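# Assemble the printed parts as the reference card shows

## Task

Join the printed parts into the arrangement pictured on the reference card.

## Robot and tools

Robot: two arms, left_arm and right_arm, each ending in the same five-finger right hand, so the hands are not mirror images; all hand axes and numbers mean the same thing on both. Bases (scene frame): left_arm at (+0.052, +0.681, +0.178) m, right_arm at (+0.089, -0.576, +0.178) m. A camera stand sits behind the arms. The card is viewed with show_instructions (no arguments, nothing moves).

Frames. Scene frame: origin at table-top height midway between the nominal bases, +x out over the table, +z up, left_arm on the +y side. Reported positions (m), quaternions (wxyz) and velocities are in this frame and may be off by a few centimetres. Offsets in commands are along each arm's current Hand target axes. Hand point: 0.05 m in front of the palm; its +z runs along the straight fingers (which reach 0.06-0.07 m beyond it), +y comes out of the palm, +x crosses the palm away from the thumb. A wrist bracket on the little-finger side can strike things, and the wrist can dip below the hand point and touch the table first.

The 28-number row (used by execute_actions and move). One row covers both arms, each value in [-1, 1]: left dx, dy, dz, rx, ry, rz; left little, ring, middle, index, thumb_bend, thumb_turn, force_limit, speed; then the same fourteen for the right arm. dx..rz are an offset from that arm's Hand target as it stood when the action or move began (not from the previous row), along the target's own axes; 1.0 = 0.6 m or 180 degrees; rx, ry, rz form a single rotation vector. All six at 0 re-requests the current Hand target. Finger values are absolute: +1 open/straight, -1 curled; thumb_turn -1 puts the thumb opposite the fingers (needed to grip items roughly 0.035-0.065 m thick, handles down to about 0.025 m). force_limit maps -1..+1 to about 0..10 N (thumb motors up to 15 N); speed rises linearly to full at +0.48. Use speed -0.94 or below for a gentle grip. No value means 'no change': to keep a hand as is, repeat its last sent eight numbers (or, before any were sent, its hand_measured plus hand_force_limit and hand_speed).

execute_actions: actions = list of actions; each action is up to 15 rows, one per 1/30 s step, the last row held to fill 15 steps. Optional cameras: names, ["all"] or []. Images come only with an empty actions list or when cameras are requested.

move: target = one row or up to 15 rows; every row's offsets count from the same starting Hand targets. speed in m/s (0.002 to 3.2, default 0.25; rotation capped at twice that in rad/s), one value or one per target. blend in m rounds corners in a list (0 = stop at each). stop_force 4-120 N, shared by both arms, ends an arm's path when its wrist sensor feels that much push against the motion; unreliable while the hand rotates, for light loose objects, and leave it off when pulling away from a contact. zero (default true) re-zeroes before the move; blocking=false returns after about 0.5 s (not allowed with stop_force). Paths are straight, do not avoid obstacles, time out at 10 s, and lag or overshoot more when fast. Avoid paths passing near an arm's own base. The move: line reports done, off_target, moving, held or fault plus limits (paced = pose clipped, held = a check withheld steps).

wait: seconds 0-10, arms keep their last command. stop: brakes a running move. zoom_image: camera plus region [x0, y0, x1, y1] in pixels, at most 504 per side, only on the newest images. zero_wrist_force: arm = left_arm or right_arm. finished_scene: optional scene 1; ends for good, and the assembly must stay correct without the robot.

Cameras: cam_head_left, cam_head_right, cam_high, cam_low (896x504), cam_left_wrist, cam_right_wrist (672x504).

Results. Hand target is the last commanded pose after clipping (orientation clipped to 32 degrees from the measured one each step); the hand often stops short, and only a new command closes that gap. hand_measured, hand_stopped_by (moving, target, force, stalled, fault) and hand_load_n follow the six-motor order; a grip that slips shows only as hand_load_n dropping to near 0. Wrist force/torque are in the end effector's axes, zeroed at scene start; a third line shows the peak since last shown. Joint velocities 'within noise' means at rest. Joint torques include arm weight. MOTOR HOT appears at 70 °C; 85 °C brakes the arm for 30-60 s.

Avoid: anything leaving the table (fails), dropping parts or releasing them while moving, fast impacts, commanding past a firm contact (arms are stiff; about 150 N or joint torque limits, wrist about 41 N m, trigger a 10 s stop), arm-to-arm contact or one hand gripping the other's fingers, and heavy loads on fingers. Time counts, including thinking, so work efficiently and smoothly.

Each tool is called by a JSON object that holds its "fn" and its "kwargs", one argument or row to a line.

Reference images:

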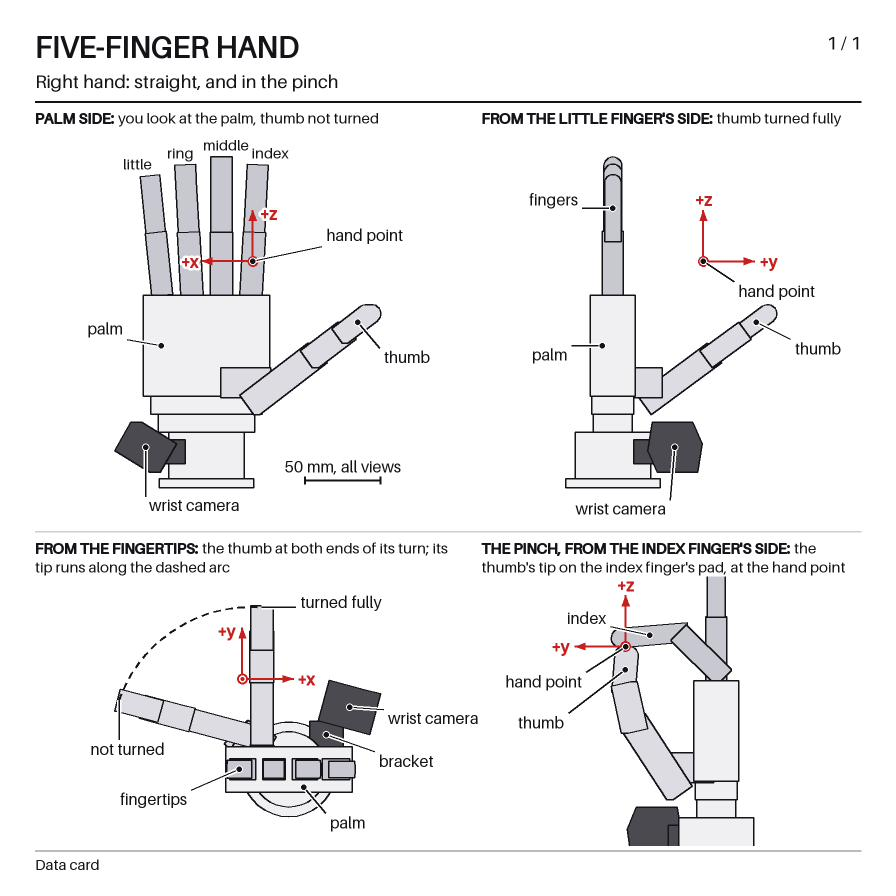

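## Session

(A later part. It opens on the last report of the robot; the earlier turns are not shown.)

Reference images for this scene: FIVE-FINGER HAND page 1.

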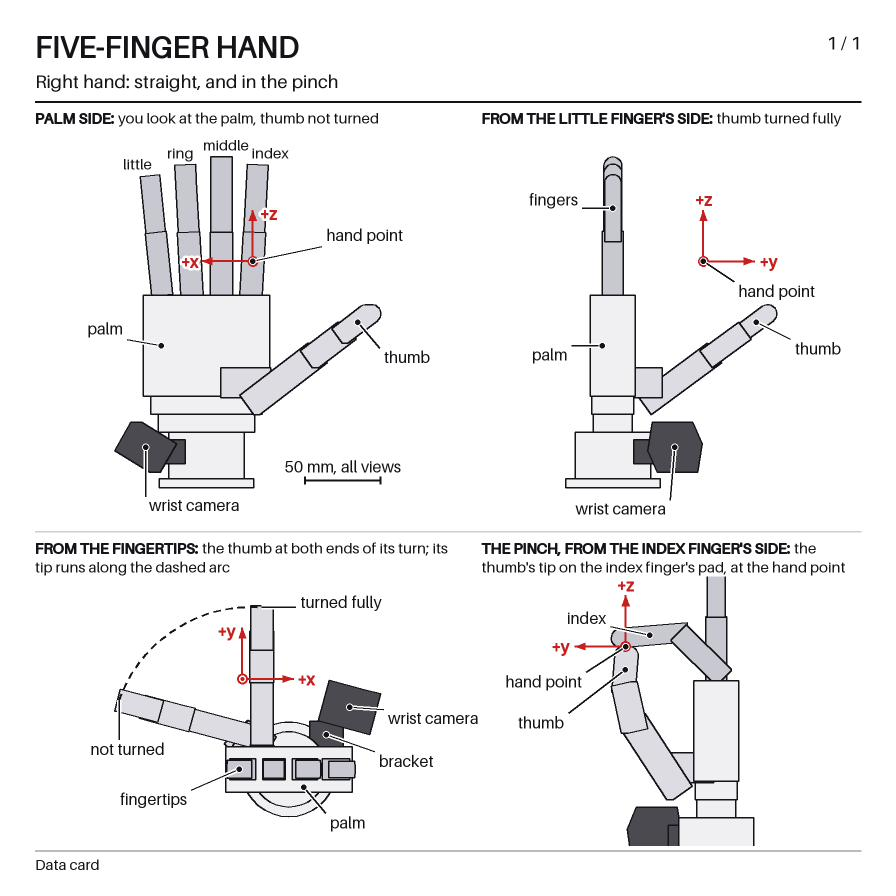

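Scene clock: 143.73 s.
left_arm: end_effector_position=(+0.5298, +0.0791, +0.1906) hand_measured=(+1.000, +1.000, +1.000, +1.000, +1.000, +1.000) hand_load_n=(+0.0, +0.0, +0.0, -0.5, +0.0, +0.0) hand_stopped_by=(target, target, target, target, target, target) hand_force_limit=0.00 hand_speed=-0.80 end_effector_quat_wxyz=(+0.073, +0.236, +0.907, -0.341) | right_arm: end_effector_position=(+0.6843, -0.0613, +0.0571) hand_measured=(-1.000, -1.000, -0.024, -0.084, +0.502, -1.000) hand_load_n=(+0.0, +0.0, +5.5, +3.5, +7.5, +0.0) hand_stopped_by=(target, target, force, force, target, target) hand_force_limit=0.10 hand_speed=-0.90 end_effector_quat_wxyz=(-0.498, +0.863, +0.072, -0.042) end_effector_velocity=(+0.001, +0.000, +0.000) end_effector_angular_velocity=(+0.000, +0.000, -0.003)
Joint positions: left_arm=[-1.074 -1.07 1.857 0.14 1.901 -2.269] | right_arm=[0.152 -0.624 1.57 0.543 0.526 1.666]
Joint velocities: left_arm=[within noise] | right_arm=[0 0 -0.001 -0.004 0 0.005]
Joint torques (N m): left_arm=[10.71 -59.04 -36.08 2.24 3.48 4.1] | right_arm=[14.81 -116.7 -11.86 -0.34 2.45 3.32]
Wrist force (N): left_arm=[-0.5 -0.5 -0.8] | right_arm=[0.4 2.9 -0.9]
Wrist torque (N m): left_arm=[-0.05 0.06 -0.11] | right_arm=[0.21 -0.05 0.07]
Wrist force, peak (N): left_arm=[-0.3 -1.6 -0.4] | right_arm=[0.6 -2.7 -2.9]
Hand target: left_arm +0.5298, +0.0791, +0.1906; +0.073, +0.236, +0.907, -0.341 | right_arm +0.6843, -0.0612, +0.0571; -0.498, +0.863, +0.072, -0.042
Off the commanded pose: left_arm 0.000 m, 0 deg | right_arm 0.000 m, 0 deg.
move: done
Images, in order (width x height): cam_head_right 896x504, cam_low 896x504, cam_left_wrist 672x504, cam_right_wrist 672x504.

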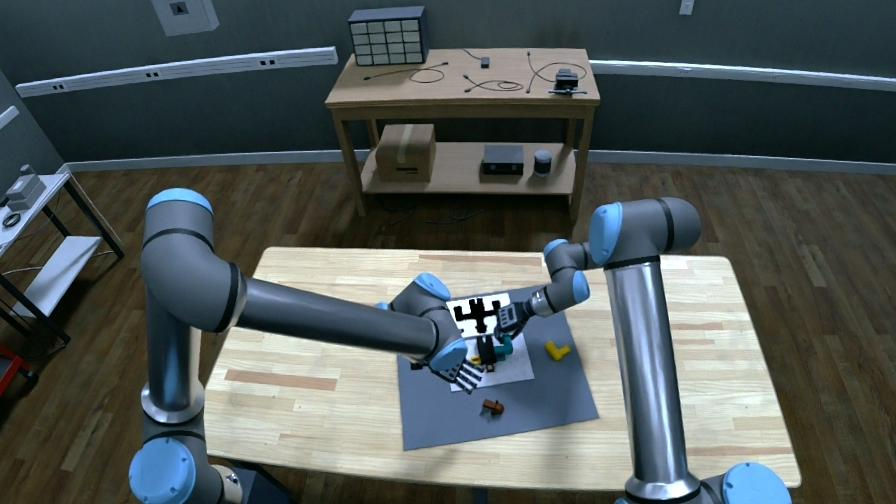

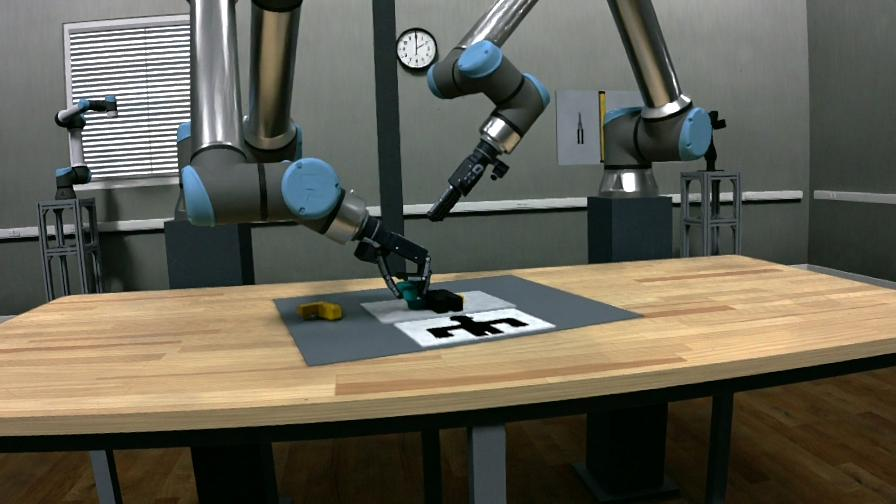

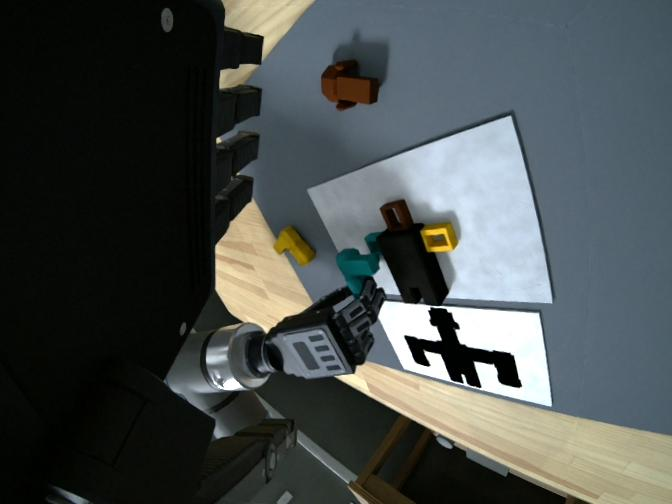

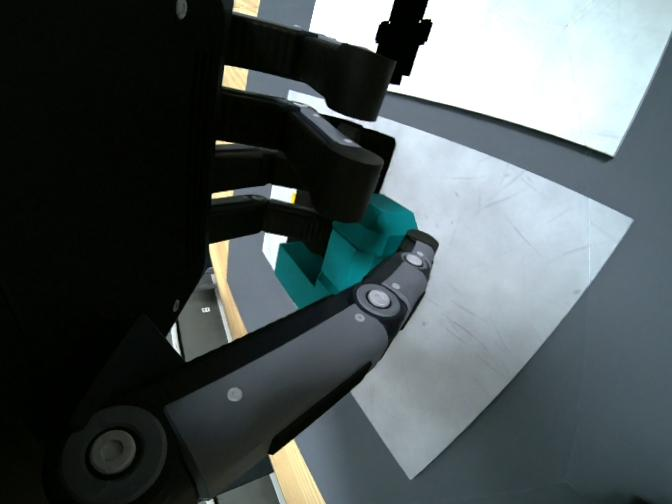

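{"fn": "move", "kwargs": {
  "target": [0,0,0,0,0,0,1,1,1,1,1,1,0,-0.8,-0.0155,0.0232,0,0,0,0,-1,-1,-0.33,-0.33,0.5,-1,0.1,-0.9],
  "speed": 0.03,
  "stop_force": 6,
  "cameras": ["cam_right_wrist","cam_low","cam_left_wrist","cam_head_right"]
}}

{"fn": "zoom_image", "kwargs": {
  "camera": "cam_left_wrist",
  "region": [320, 210, 420, 300]
}}

{"fn": "zoom_image", "kwargs": {
  "camera": "cam_head_right",
  "region": [480, 325, 540, 375]
}}

{"fn": "zoom_image", "kwargs": {
  "camera": "cam_low",
  "region": [380, 265, 450, 320]
}}

Scene clock: 146.53 s.
left_arm: end_effector_position=(+0.5298, +0.0791, +0.1906) hand_measured=(+1.000, +1.000, +1.000, +1.000, +1.000, +1.000) hand_load_n=(+0.0, +0.0, +0.0, +0.0, +0.0, +0.0) hand_stopped_by=(target, target, target, target, target, target) hand_force_limit=0.00 hand_speed=-0.80 end_effector_quat_wxyz=(+0.073, +0.236, +0.907, -0.341) | right_arm: end_effector_position=(+0.6762, -0.0696, +0.0450) hand_measured=(-1.000, -1.000, -0.024, -0.084, +0.502, -1.000) hand_load_n=(+0.0, +0.0, +6.0, +3.5, +7.5, +0.0) hand_stopped_by=(target, target, force, force, target, target) hand_force_limit=0.10 hand_speed=-0.90 end_effector_quat_wxyz=(-0.498, +0.863, +0.072, -0.042)
Joint positions: left_arm=[-1.074 -1.07 1.857 0.14 1.901 -2.269] | right_arm=[0.142 -0.616 1.592 0.529 0.525 1.648]
Joint torques (N m): left_arm=[10.51 -59.79 -36.31 2.22 3.38 4.4] | right_arm=[-15.63 -73.91 -10.02 0.44 -5.96 -3.55]
Wrist force (N): left_arm=[0.2 -0.8 -0.1] | right_arm=[0.0 3.0 -0.8]
Wrist torque (N m): left_arm=[-0.13 -0.06 -0.09] | right_arm=[0.22 0.06 0.25]
Wrist force, peak (N): left_arm=[-0.1 -1.2 -0.6] | right_arm=[0.3 3.2 -1.7]
Hand target: left_arm +0.5298, +0.0791, +0.1906; +0.073, +0.236, +0.907, -0.341 | right_arm +0.6762, -0.0696, +0.0450; -0.498, +0.863, +0.072, -0.042
Off the commanded pose: left_arm 0.000 m, 0 deg | right_arm 0.000 m, 0 deg.
move: done
Images, in order (width x height): cam_head_right 896x504, cam_low 896x504, cam_left_wrist 672x504, cam_right_wrist 672x504.

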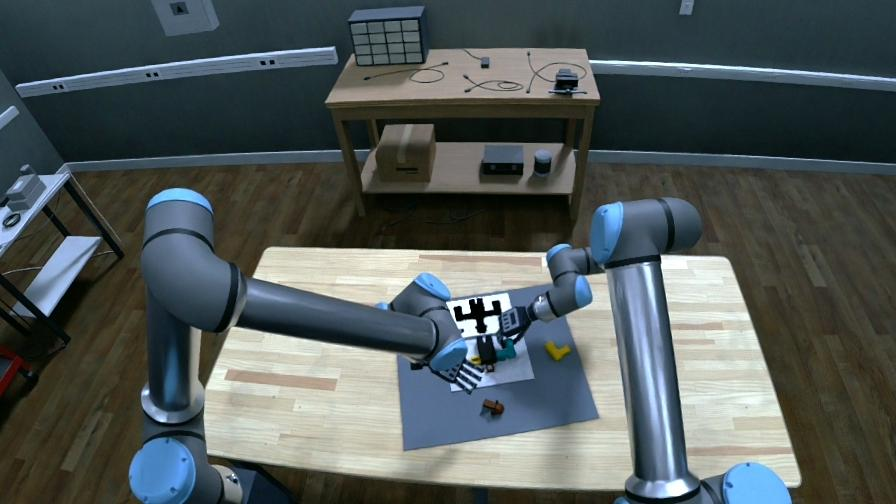

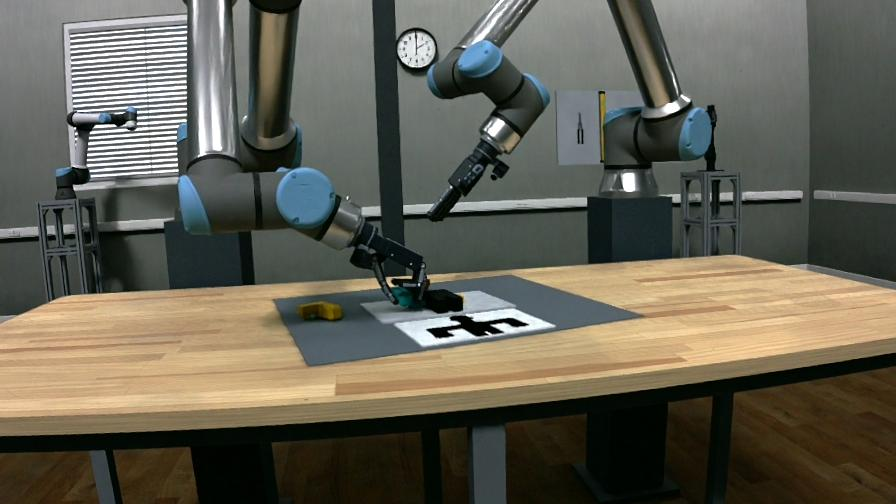

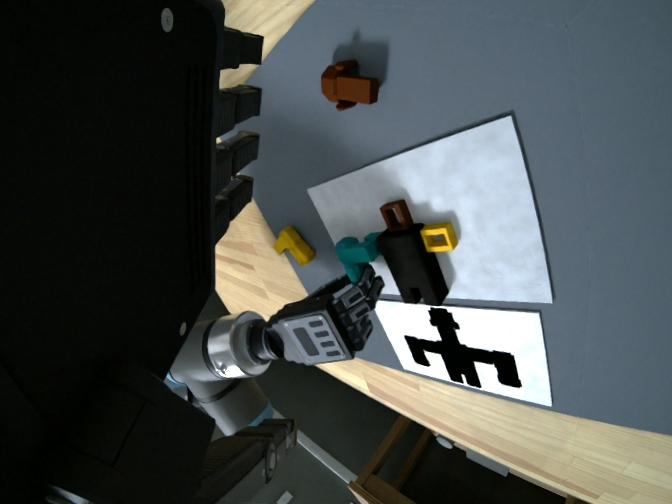

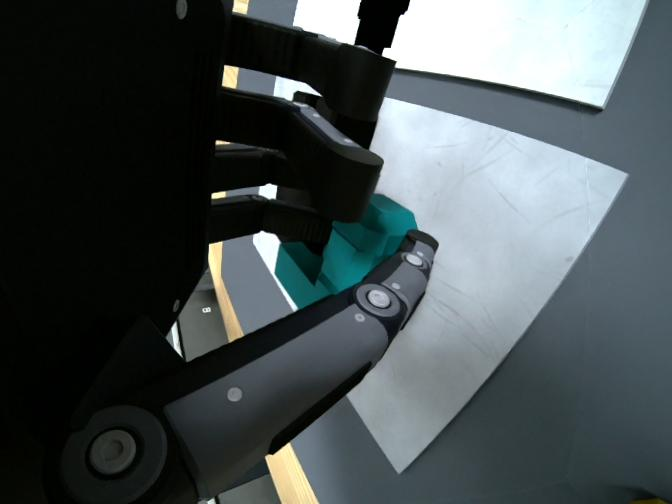

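Scaled by 5.040 from the camera's 672x504 image, which has a finer 960x720 frame.

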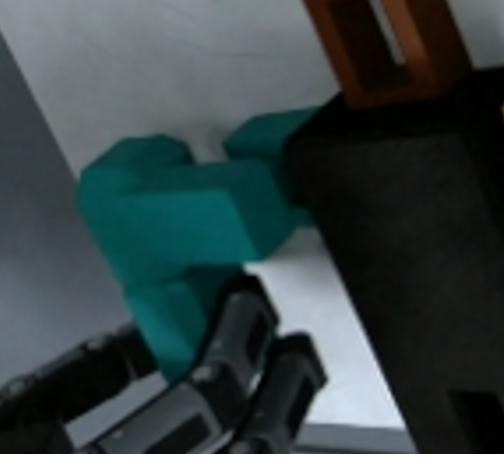

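Scaled by 8.400.

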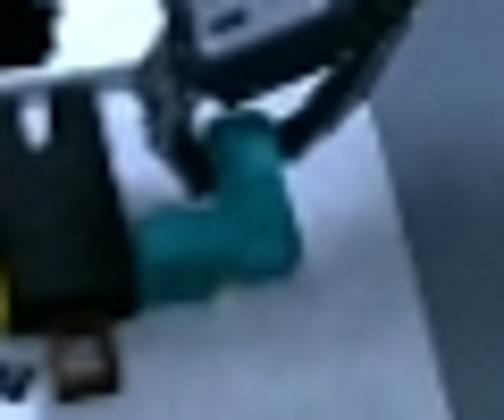

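Scaled by 7.200.

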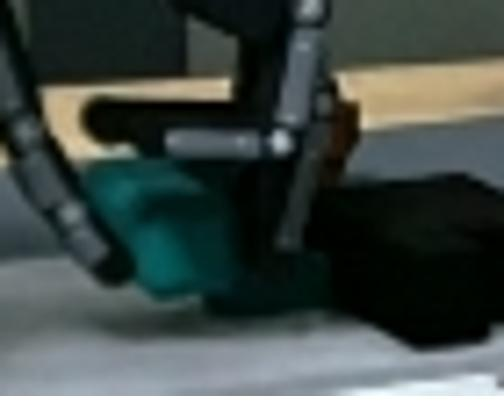

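{"fn": "move", "kwargs": {
  "target": [0,0,0,0,0,0,1,1,1,1,1,1,0,-0.8,-0.0025,0.0202,0.0117,0,0,0,-1,-1,-0.33,-0.33,0.5,-1,0.1,-0.9],
  "speed": 0.015,
  "stop_force": 5,
  "cameras": ["cam_right_wrist","cam_low","cam_left_wrist","cam_head_right"]
}}

{"fn": "zoom_image", "kwargs": {
  "camera": "cam_left_wrist",
  "region": [320, 210, 420, 300]
}}

{"fn": "zoom_image", "kwargs": {
  "camera": "cam_head_right",
  "region": [480, 325, 540, 375]
}}

{"fn": "zoom_image", "kwargs": {
  "camera": "cam_low",
  "region": [380, 265, 450, 320]
}}

Scene clock: 149.10 s.
left_arm: end_effector_position=(+0.5298, +0.0791, +0.1906) hand_measured=(+1.000, +1.000, +1.000, +1.000, +1.000, +1.000) hand_load_n=(+0.0, +0.0, +0.0, +0.0, +0.0, +0.0) hand_stopped_by=(target, target, target, target, target, target) hand_force_limit=0.00 hand_speed=-0.80 end_effector_quat_wxyz=(+0.073, +0.236, +0.907, -0.341) | right_arm: end_effector_position=(+0.6748, -0.0699, +0.0314) hand_measured=(-1.000, -1.000, -0.024, -0.084, +0.502, -1.000) hand_load_n=(+0.0, +0.0, +5.5, +4.0, +7.0, -0.5) hand_stopped_by=(target, target, force, force, target, target) hand_force_limit=0.10 hand_speed=-0.90 end_effector_quat_wxyz=(-0.498, +0.863, +0.072, -0.042)
Joint positions: left_arm=[-1.074 -1.07 1.857 0.14 1.901 -2.269] | right_arm=[0.143 -0.598 1.59 0.513 0.525 1.648]
Joint torques (N m): left_arm=[9.52 -61.93 -36.32 2.33 3.23 4.2] | right_arm=[7.7 -108.34 -26.33 5.07 -3.61 2.33]
Wrist force (N): left_arm=[-0.2 -0.3 -0.7] | right_arm=[0.6 -2.2 -5.5]
Wrist torque (N m): left_arm=[-0.03 0.01 -0.10] | right_arm=[0.13 0.12 0.23]
Wrist force, peak (N): left_arm=[-0.3 -1.1 -0.7] | right_arm=[0.7 -2.6 -5.7]
Hand target: left_arm +0.5298, +0.0791, +0.1906; +0.073, +0.236, +0.907, -0.341 | right_arm +0.6748, -0.0699, +0.0316; -0.498, +0.863, +0.072, -0.042 (not the last commanded pose)
Off the commanded pose: left_arm 0.000 m, 0 deg | right_arm 0.000 m, 0 deg.
move: contact (right_arm)
Images, in order (width x height): cam_head_right 896x504, cam_low 896x504, cam_left_wrist 672x504, cam_right_wrist 672x504.

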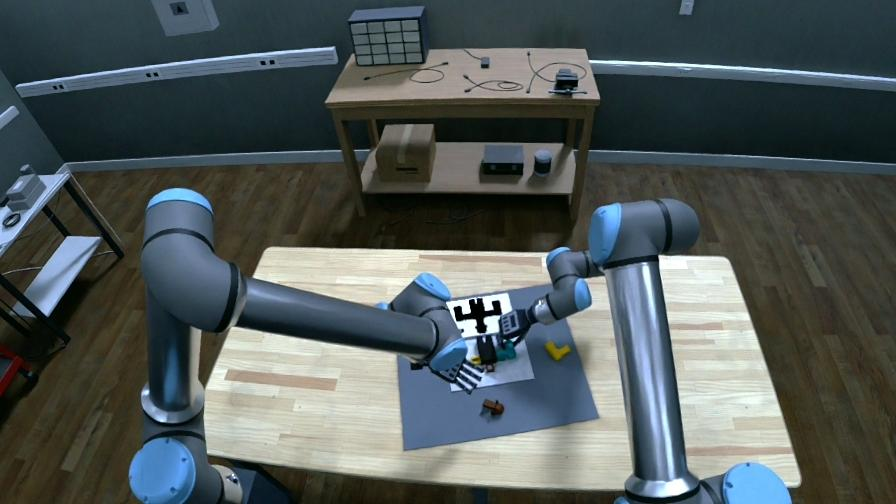

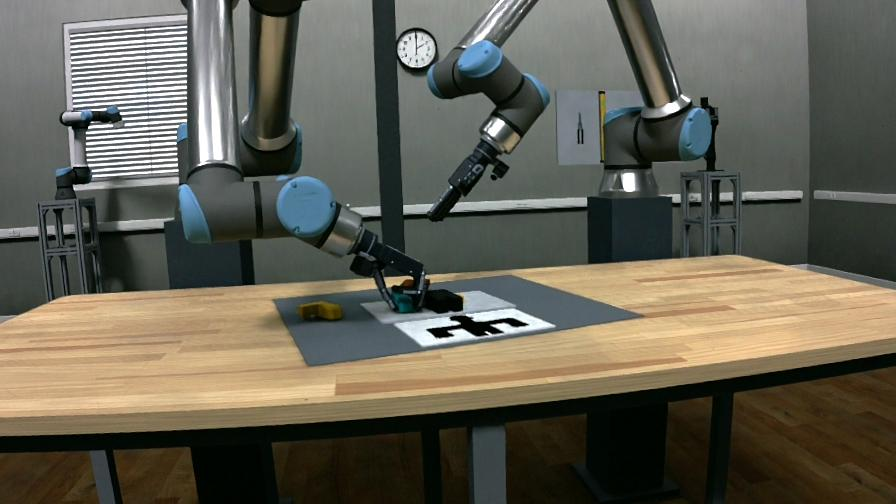

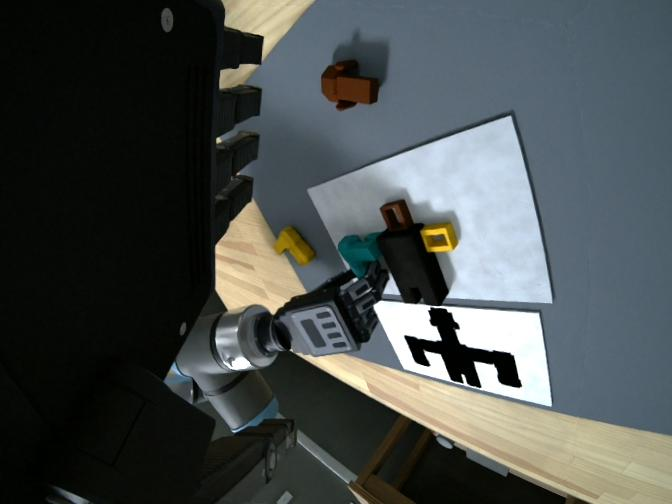

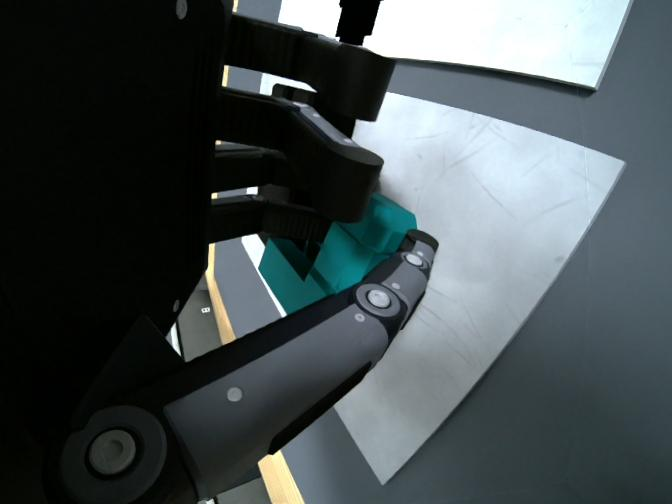

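Scaled by 5.040 from the camera's 672x504 image, which has a finer 960x720 frame.

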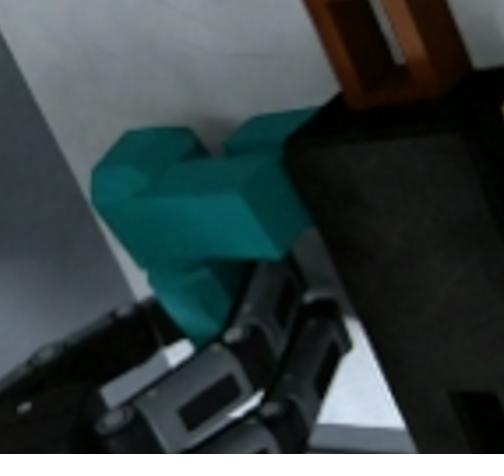

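Scaled by 8.400.

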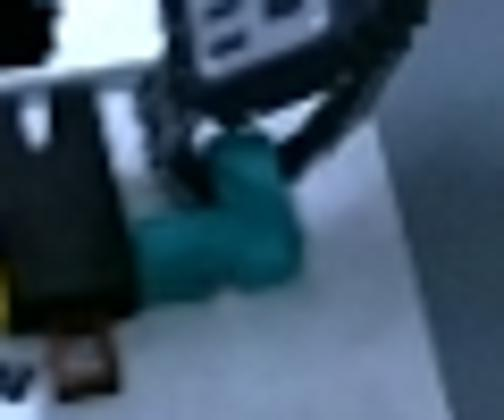

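Scaled by 7.200.

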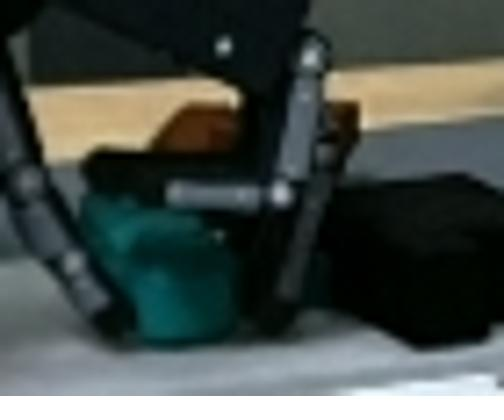

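{"fn": "move", "kwargs": {
  "target": [0,0,0,0,0,0,1,1,1,1,1,1,0,-0.8,-0.0066,0.001,-0.001,0,0,0,-1,-1,-0.33,-0.33,0.5,-1,0.1,-0.9],
  "speed": 0.01,
  "cameras": ["cam_right_wrist","cam_left_wrist","cam_head_right"]
}}

{"fn": "zoom_image", "kwargs": {
  "camera": "cam_left_wrist",
  "region": [320, 210, 420, 300]
}}

{"fn": "zoom_image", "kwargs": {
  "camera": "cam_head_right",
  "region": [480, 325, 540, 375]
}}

{"fn": "zoom_image", "kwargs": {
  "camera": "cam_right_wrist",
  "region": [220, 150, 470, 350]
}}

Scene clock: 150.57 s.
left_arm: end_effector_position=(+0.5298, +0.0791, +0.1906) hand_measured=(+1.000, +1.000, +1.000, +1.000, +1.000, +1.000) hand_load_n=(+0.0, +0.0, +0.0, +0.0, -0.5, +0.0) hand_stopped_by=(target, target, target, target, target, target) hand_force_limit=0.00 hand_speed=-0.80 end_effector_quat_wxyz=(+0.073, +0.236, +0.907, -0.341) | right_arm: end_effector_position=(+0.6712, -0.0713, +0.0313) hand_measured=(-1.000, -1.000, -0.024, -0.084, +0.502, -1.000) hand_load_n=(+0.0, +0.5, +6.0, +3.5, +6.5, -2.0) hand_stopped_by=(target, target, force, force, target, target) hand_force_limit=0.10 hand_speed=-0.90 end_effector_quat_wxyz=(-0.498, +0.863, +0.072, -0.042)
Joint positions: left_arm=[-1.074 -1.07 1.857 0.14 1.901 -2.269] | right_arm=[0.142 -0.602 1.599 0.508 0.525 1.646]
Joint torques (N m): left_arm=[9.24 -62.64 -36.49 2.01 3.26 4.35] | right_arm=[-14.93 -111.33 -7.77 -0.46 -1.99 -3.27]
Wrist force (N): left_arm=[-0.2 0.0 -0.6] | right_arm=[2.3 -4.0 -4.2]
Wrist torque (N m): left_arm=[0.02 0.00 -0.08] | right_arm=[0.12 0.10 0.17]
Wrist force, peak (N): left_arm=[-0.6 -0.4 -0.9] | right_arm=[2.3 -4.0 -4.7]
Hand target: left_arm +0.5298, +0.0791, +0.1906; +0.073, +0.236, +0.907, -0.341 | right_arm +0.6711, -0.0714, +0.0313; -0.498, +0.863, +0.072, -0.042
Off the commanded pose: left_arm 0.000 m, 0 deg | right_arm 0.000 m, 0 deg.
move: done
Images, in order (width x height): cam_head_right 896x504, cam_left_wrist 672x504, cam_right_wrist 672x504.

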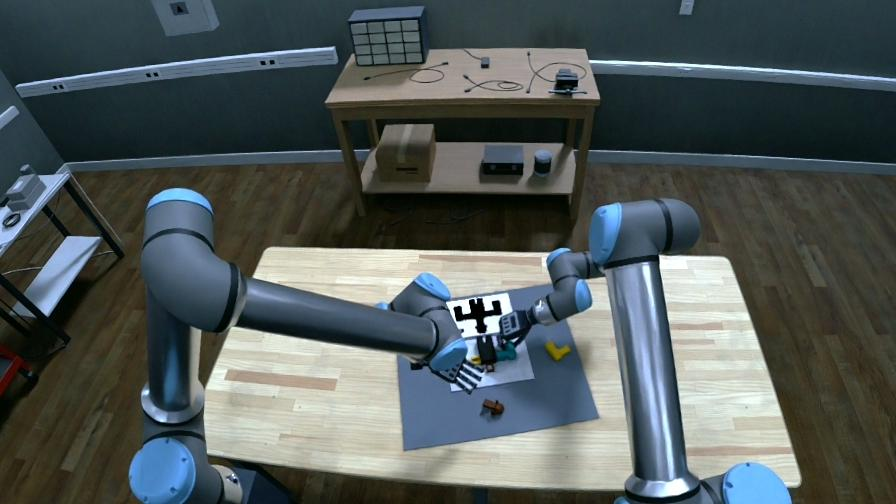

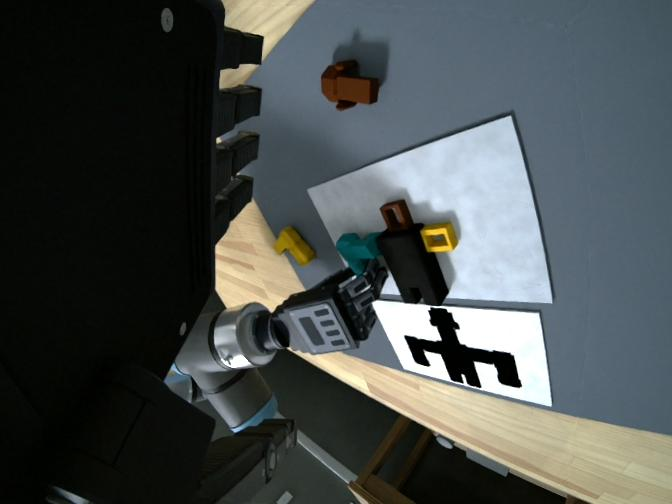

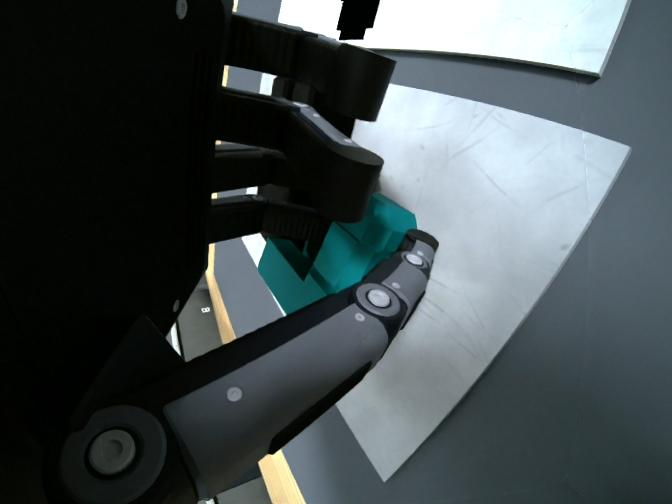

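Scaled by 5.040 from the camera's 672x504 image, which has a finer 960x720 frame.

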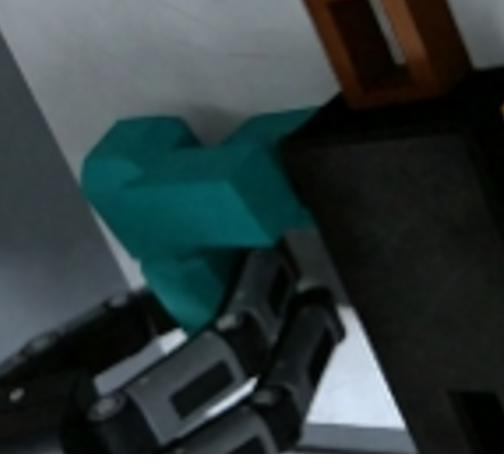

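Scaled by 8.400.

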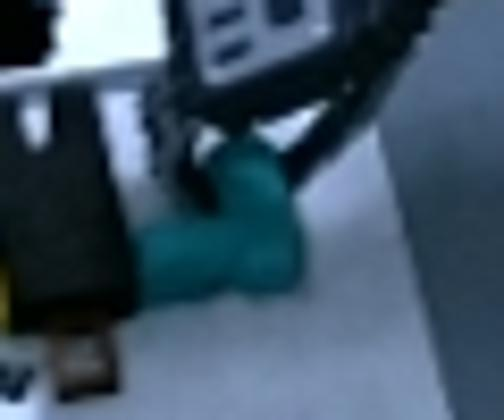

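Scaled by 2.016 from the camera's 672x504 image, which has a finer 960x720 frame.

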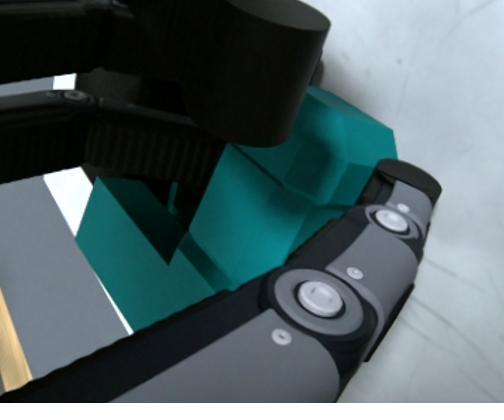

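{"fn": "move", "kwargs": {
  "target": [0,0,0,0,0,0,1,1,1,1,1,1,0,-0.8,0,0,0,0,0,0,-1,-1,0.0,-0.04,0.5,-1,0.1,-0.9],
  "cameras": ["cam_right_wrist","cam_left_wrist","cam_head_right"]
}}

{"fn": "zoom_image", "kwargs": {
  "camera": "cam_left_wrist",
  "region": [320, 210, 420, 300]
}}

{"fn": "zoom_image", "kwargs": {
  "camera": "cam_head_right",
  "region": [480, 325, 540, 375]
}}

{"fn": "zoom_image", "kwargs": {
  "camera": "cam_right_wrist",
  "region": [220, 150, 470, 350]
}}

Scene clock: 151.80 s.
left_arm: end_effector_position=(+0.5298, +0.0791, +0.1906) hand_measured=(+1.000, +1.000, +1.000, +1.000, +1.000, +1.000) hand_load_n=(+0.0, +0.0, +0.0, +0.0, +0.0, +0.0) hand_stopped_by=(target, target, target, target, target, target) hand_force_limit=0.00 hand_speed=-0.80 end_effector_quat_wxyz=(+0.073, +0.236, +0.907, -0.341) | right_arm: end_effector_position=(+0.6710, -0.0714, +0.0313) hand_measured=(-1.000, -1.000, +0.000, -0.040, +0.500, -1.000) hand_load_n=(+0.0, +0.0, +1.0, +0.0, +1.0, +0.0) hand_stopped_by=(target, target, target, target, target, target) hand_force_limit=0.10 hand_speed=-0.90 end_effector_quat_wxyz=(-0.498, +0.863, +0.072, -0.042)
Joint positions: left_arm=[-1.074 -1.07 1.857 0.14 1.901 -2.269] | right_arm=[0.142 -0.602 1.6 0.508 0.525 1.646]
Joint torques (N m): left_arm=[8.64 -60.82 -36.1 2.12 3.27 4.21] | right_arm=[-12.9 -110.97 -12.52 1.04 -4.44 -3.31]
Wrist force (N): left_arm=[-0.1 -0.8 -0.6] | right_arm=[0.3 1.7 -1.6]
Wrist torque (N m): left_arm=[-0.10 -0.01 -0.09] | right_arm=[0.10 0.06 0.24]
Wrist force, peak (N): left_arm=[-0.2 -0.9 -0.9] | right_arm=[2.7 -4.3 -4.9]
Hand target: left_arm +0.5298, +0.0791, +0.1906; +0.073, +0.236, +0.907, -0.341 | right_arm +0.6711, -0.0714, +0.0313; -0.498, +0.863, +0.072, -0.042
Off the commanded pose: left_arm 0.000 m, 0 deg | right_arm 0.000 m, 0 deg.
move: done
Images, in order (width x height): cam_head_right 896x504, cam_left_wrist 672x504, cam_right_wrist 672x504.

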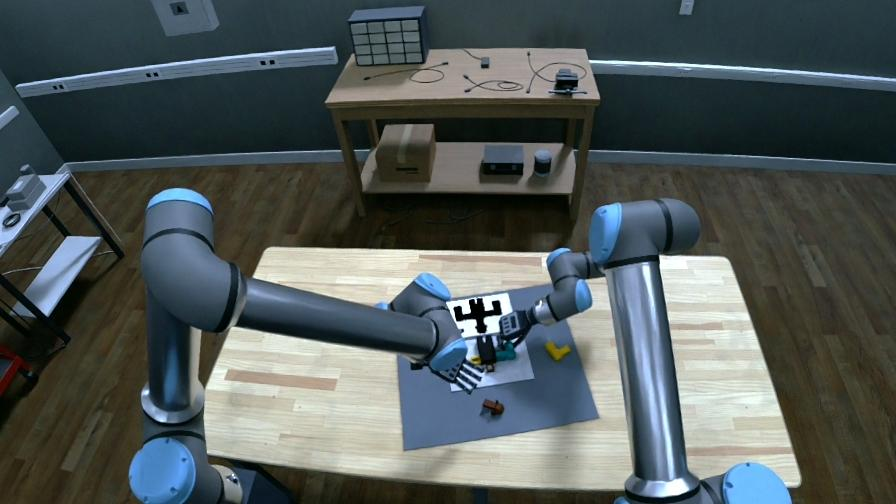

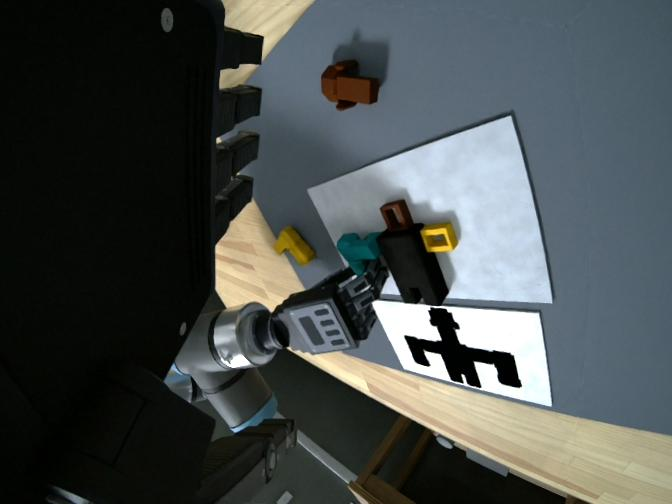

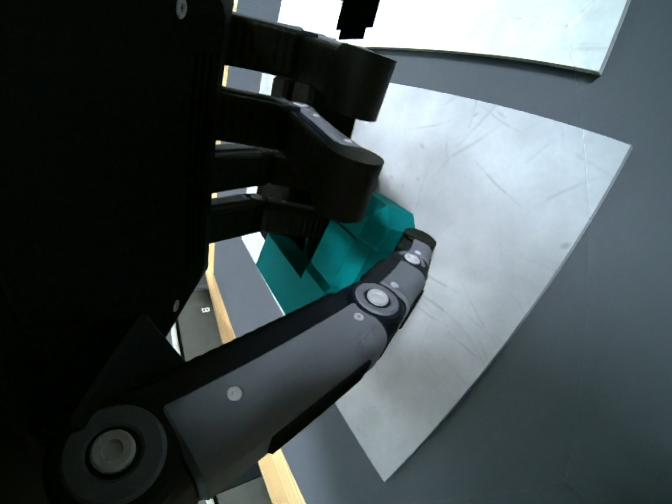

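Scaled by 5.040 from the camera's 672x504 image, which has a finer 960x720 frame.

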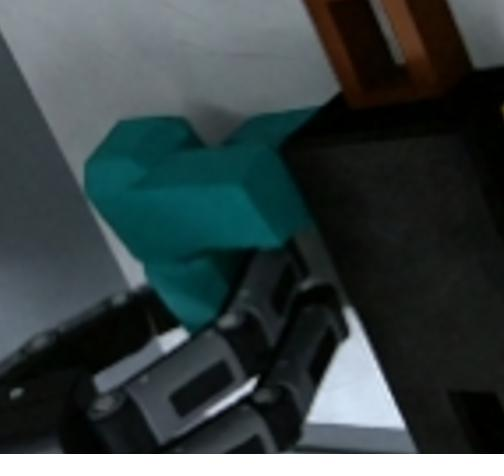

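Scaled by 8.400.

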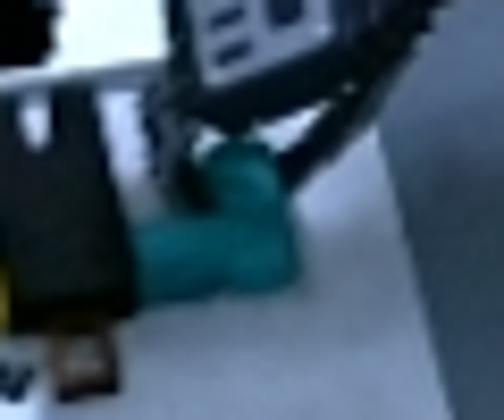

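Scaled by 2.016 from the camera's 672x504 image, which has a finer 960x720 frame.

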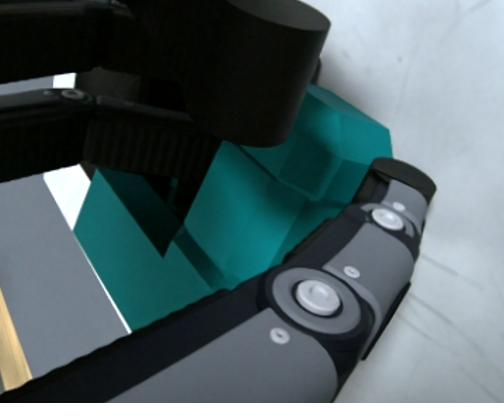

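{"fn": "move", "kwargs": {
  "target": [
    [0,0,0,0,0,0,1,1,1,1,1,1,0,-0.8,0,0.0025,-0.0043,0,0,0,-1,-1,0.02,-0.02,0.5,-1,0.1,-0.9],
    [0,0,0,0,0,0,1,1,1,1,1,1,0,-0.8,0,-0.0025,0.0043,0,0,0,-1,-1,0.02,-0.02,0.5,-1,0.1,-0.9],
    [0,0,0,0,0,0,1,1,1,1,1,1,0,-0.8,0,0,0,0,0,0,-1,-1,0.02,-0.02,0.5,-1,0.1,-0.9]
  ],
  "speed": 0.02,
  "cameras": ["cam_right_wrist","cam_left_wrist","cam_head_right"]
}}

{"fn": "zoom_image", "kwargs": {
  "camera": "cam_left_wrist",
  "region": [320, 210, 420, 300]
}}

{"fn": "zoom_image", "kwargs": {
  "camera": "cam_head_right",
  "region": [480, 325, 540, 375]
}}

{"fn": "zoom_image", "kwargs": {
  "camera": "cam_right_wrist",
  "region": [220, 150, 470, 350]
}}

Scene clock: 154.50 s.
left_arm: end_effector_position=(+0.5298, +0.0791, +0.1906) hand_measured=(+1.000, +1.000, +1.000, +1.000, +1.000, +1.000) hand_load_n=(+0.0, +0.0, +0.0, +0.0, +0.0, +0.0) hand_stopped_by=(target, target, target, target, target, target) hand_force_limit=0.00 hand_speed=-0.80 end_effector_quat_wxyz=(+0.073, +0.236, +0.907, -0.341) | right_arm: end_effector_position=(+0.6711, -0.0712, +0.0314) hand_measured=(-1.000, -1.000, +0.020, -0.020, +0.500, -1.000) hand_load_n=(+0.0, +0.0, +0.0, +0.0, +0.0, +0.0) hand_stopped_by=(target, target, target, target, target, target) hand_force_limit=0.10 hand_speed=-0.90 end_effector_quat_wxyz=(-0.498, +0.863, +0.072, -0.042)
Joint positions: left_arm=[-1.074 -1.07 1.857 0.14 1.901 -2.269] | right_arm=[0.142 -0.602 1.6 0.508 0.525 1.647]
Joint torques (N m): left_arm=[9.9 -60.7 -36.24 2.32 3.42 4.33] | right_arm=[-16.71 -75.5 -9.94 7.67 -5.51 -2]
Wrist force (N): left_arm=[-0.2 -0.5 -0.5] | right_arm=[-0.7 2.6 -1.0]
Wrist torque (N m): left_arm=[-0.06 0.00 -0.10] | right_arm=[0.17 0.18 0.03]
Wrist force, peak (N): left_arm=[-0.1 -1.2 -0.2] | right_arm=[-0.2 3.0 -1.2]
Hand target: left_arm +0.5298, +0.0791, +0.1906; +0.073, +0.236, +0.907, -0.341 | right_arm +0.6711, -0.0714, +0.0313; -0.498, +0.863, +0.072, -0.042
Off the commanded pose: left_arm 0.000 m, 0 deg | right_arm 0.000 m, 0 deg.
move: done
Images, in order (width x height): cam_head_right 896x504, cam_left_wrist 672x504, cam_right_wrist 672x504.

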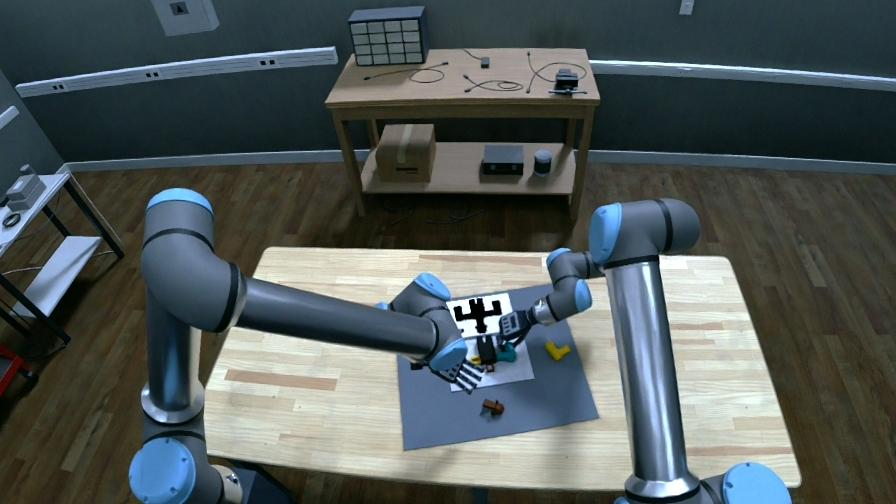

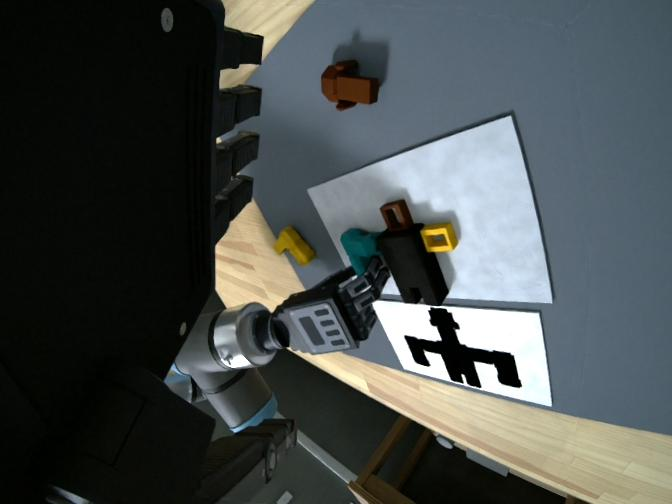

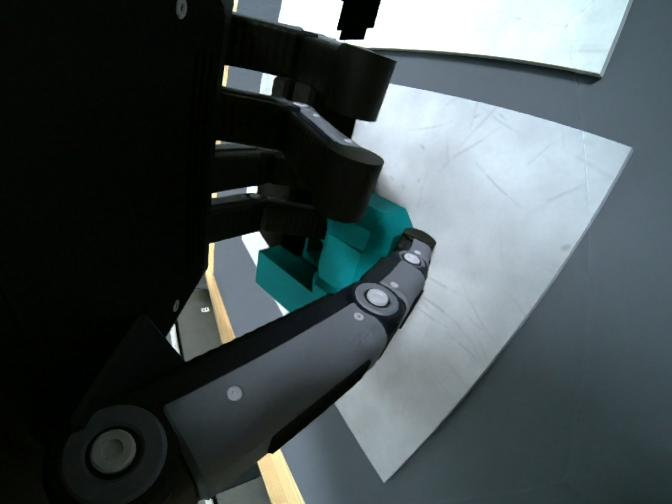

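Scaled by 5.040 from the camera's 672x504 image, which has a finer 960x720 frame.

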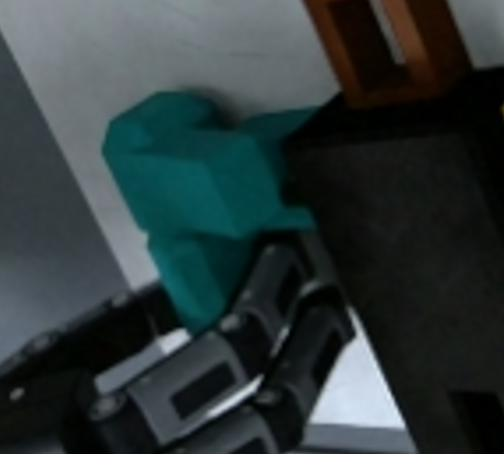

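Scaled by 8.400.

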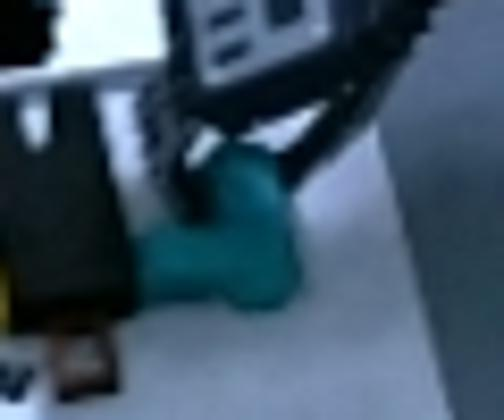

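Scaled by 2.016 from the camera's 672x504 image, which has a finer 960x720 frame.

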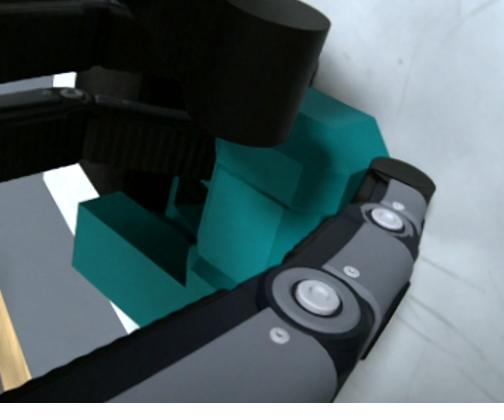

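{"fn": "zoom_image", "kwargs": {
  "camera": "cam_right_wrist",
  "region": [240, 215, 360, 315]
}}

{"fn": "zoom_image", "kwargs": {
  "camera": "cam_left_wrist",
  "region": [335, 220, 395, 265]
}}

Scaled by 4.200 from the camera's 672x504 image, which has a finer 960x720 frame.

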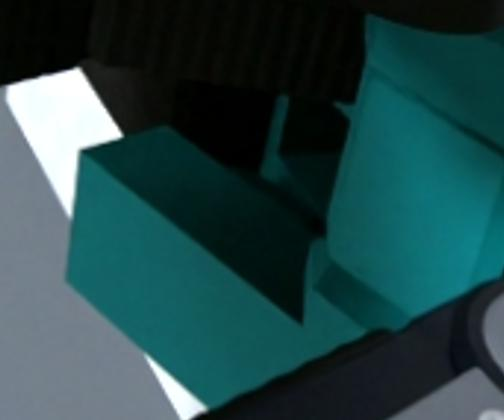

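Scaled by 8.400 from the camera's 672x504 image, which has a finer 960x720 frame.

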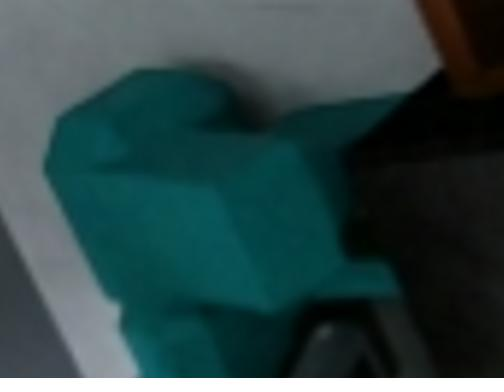

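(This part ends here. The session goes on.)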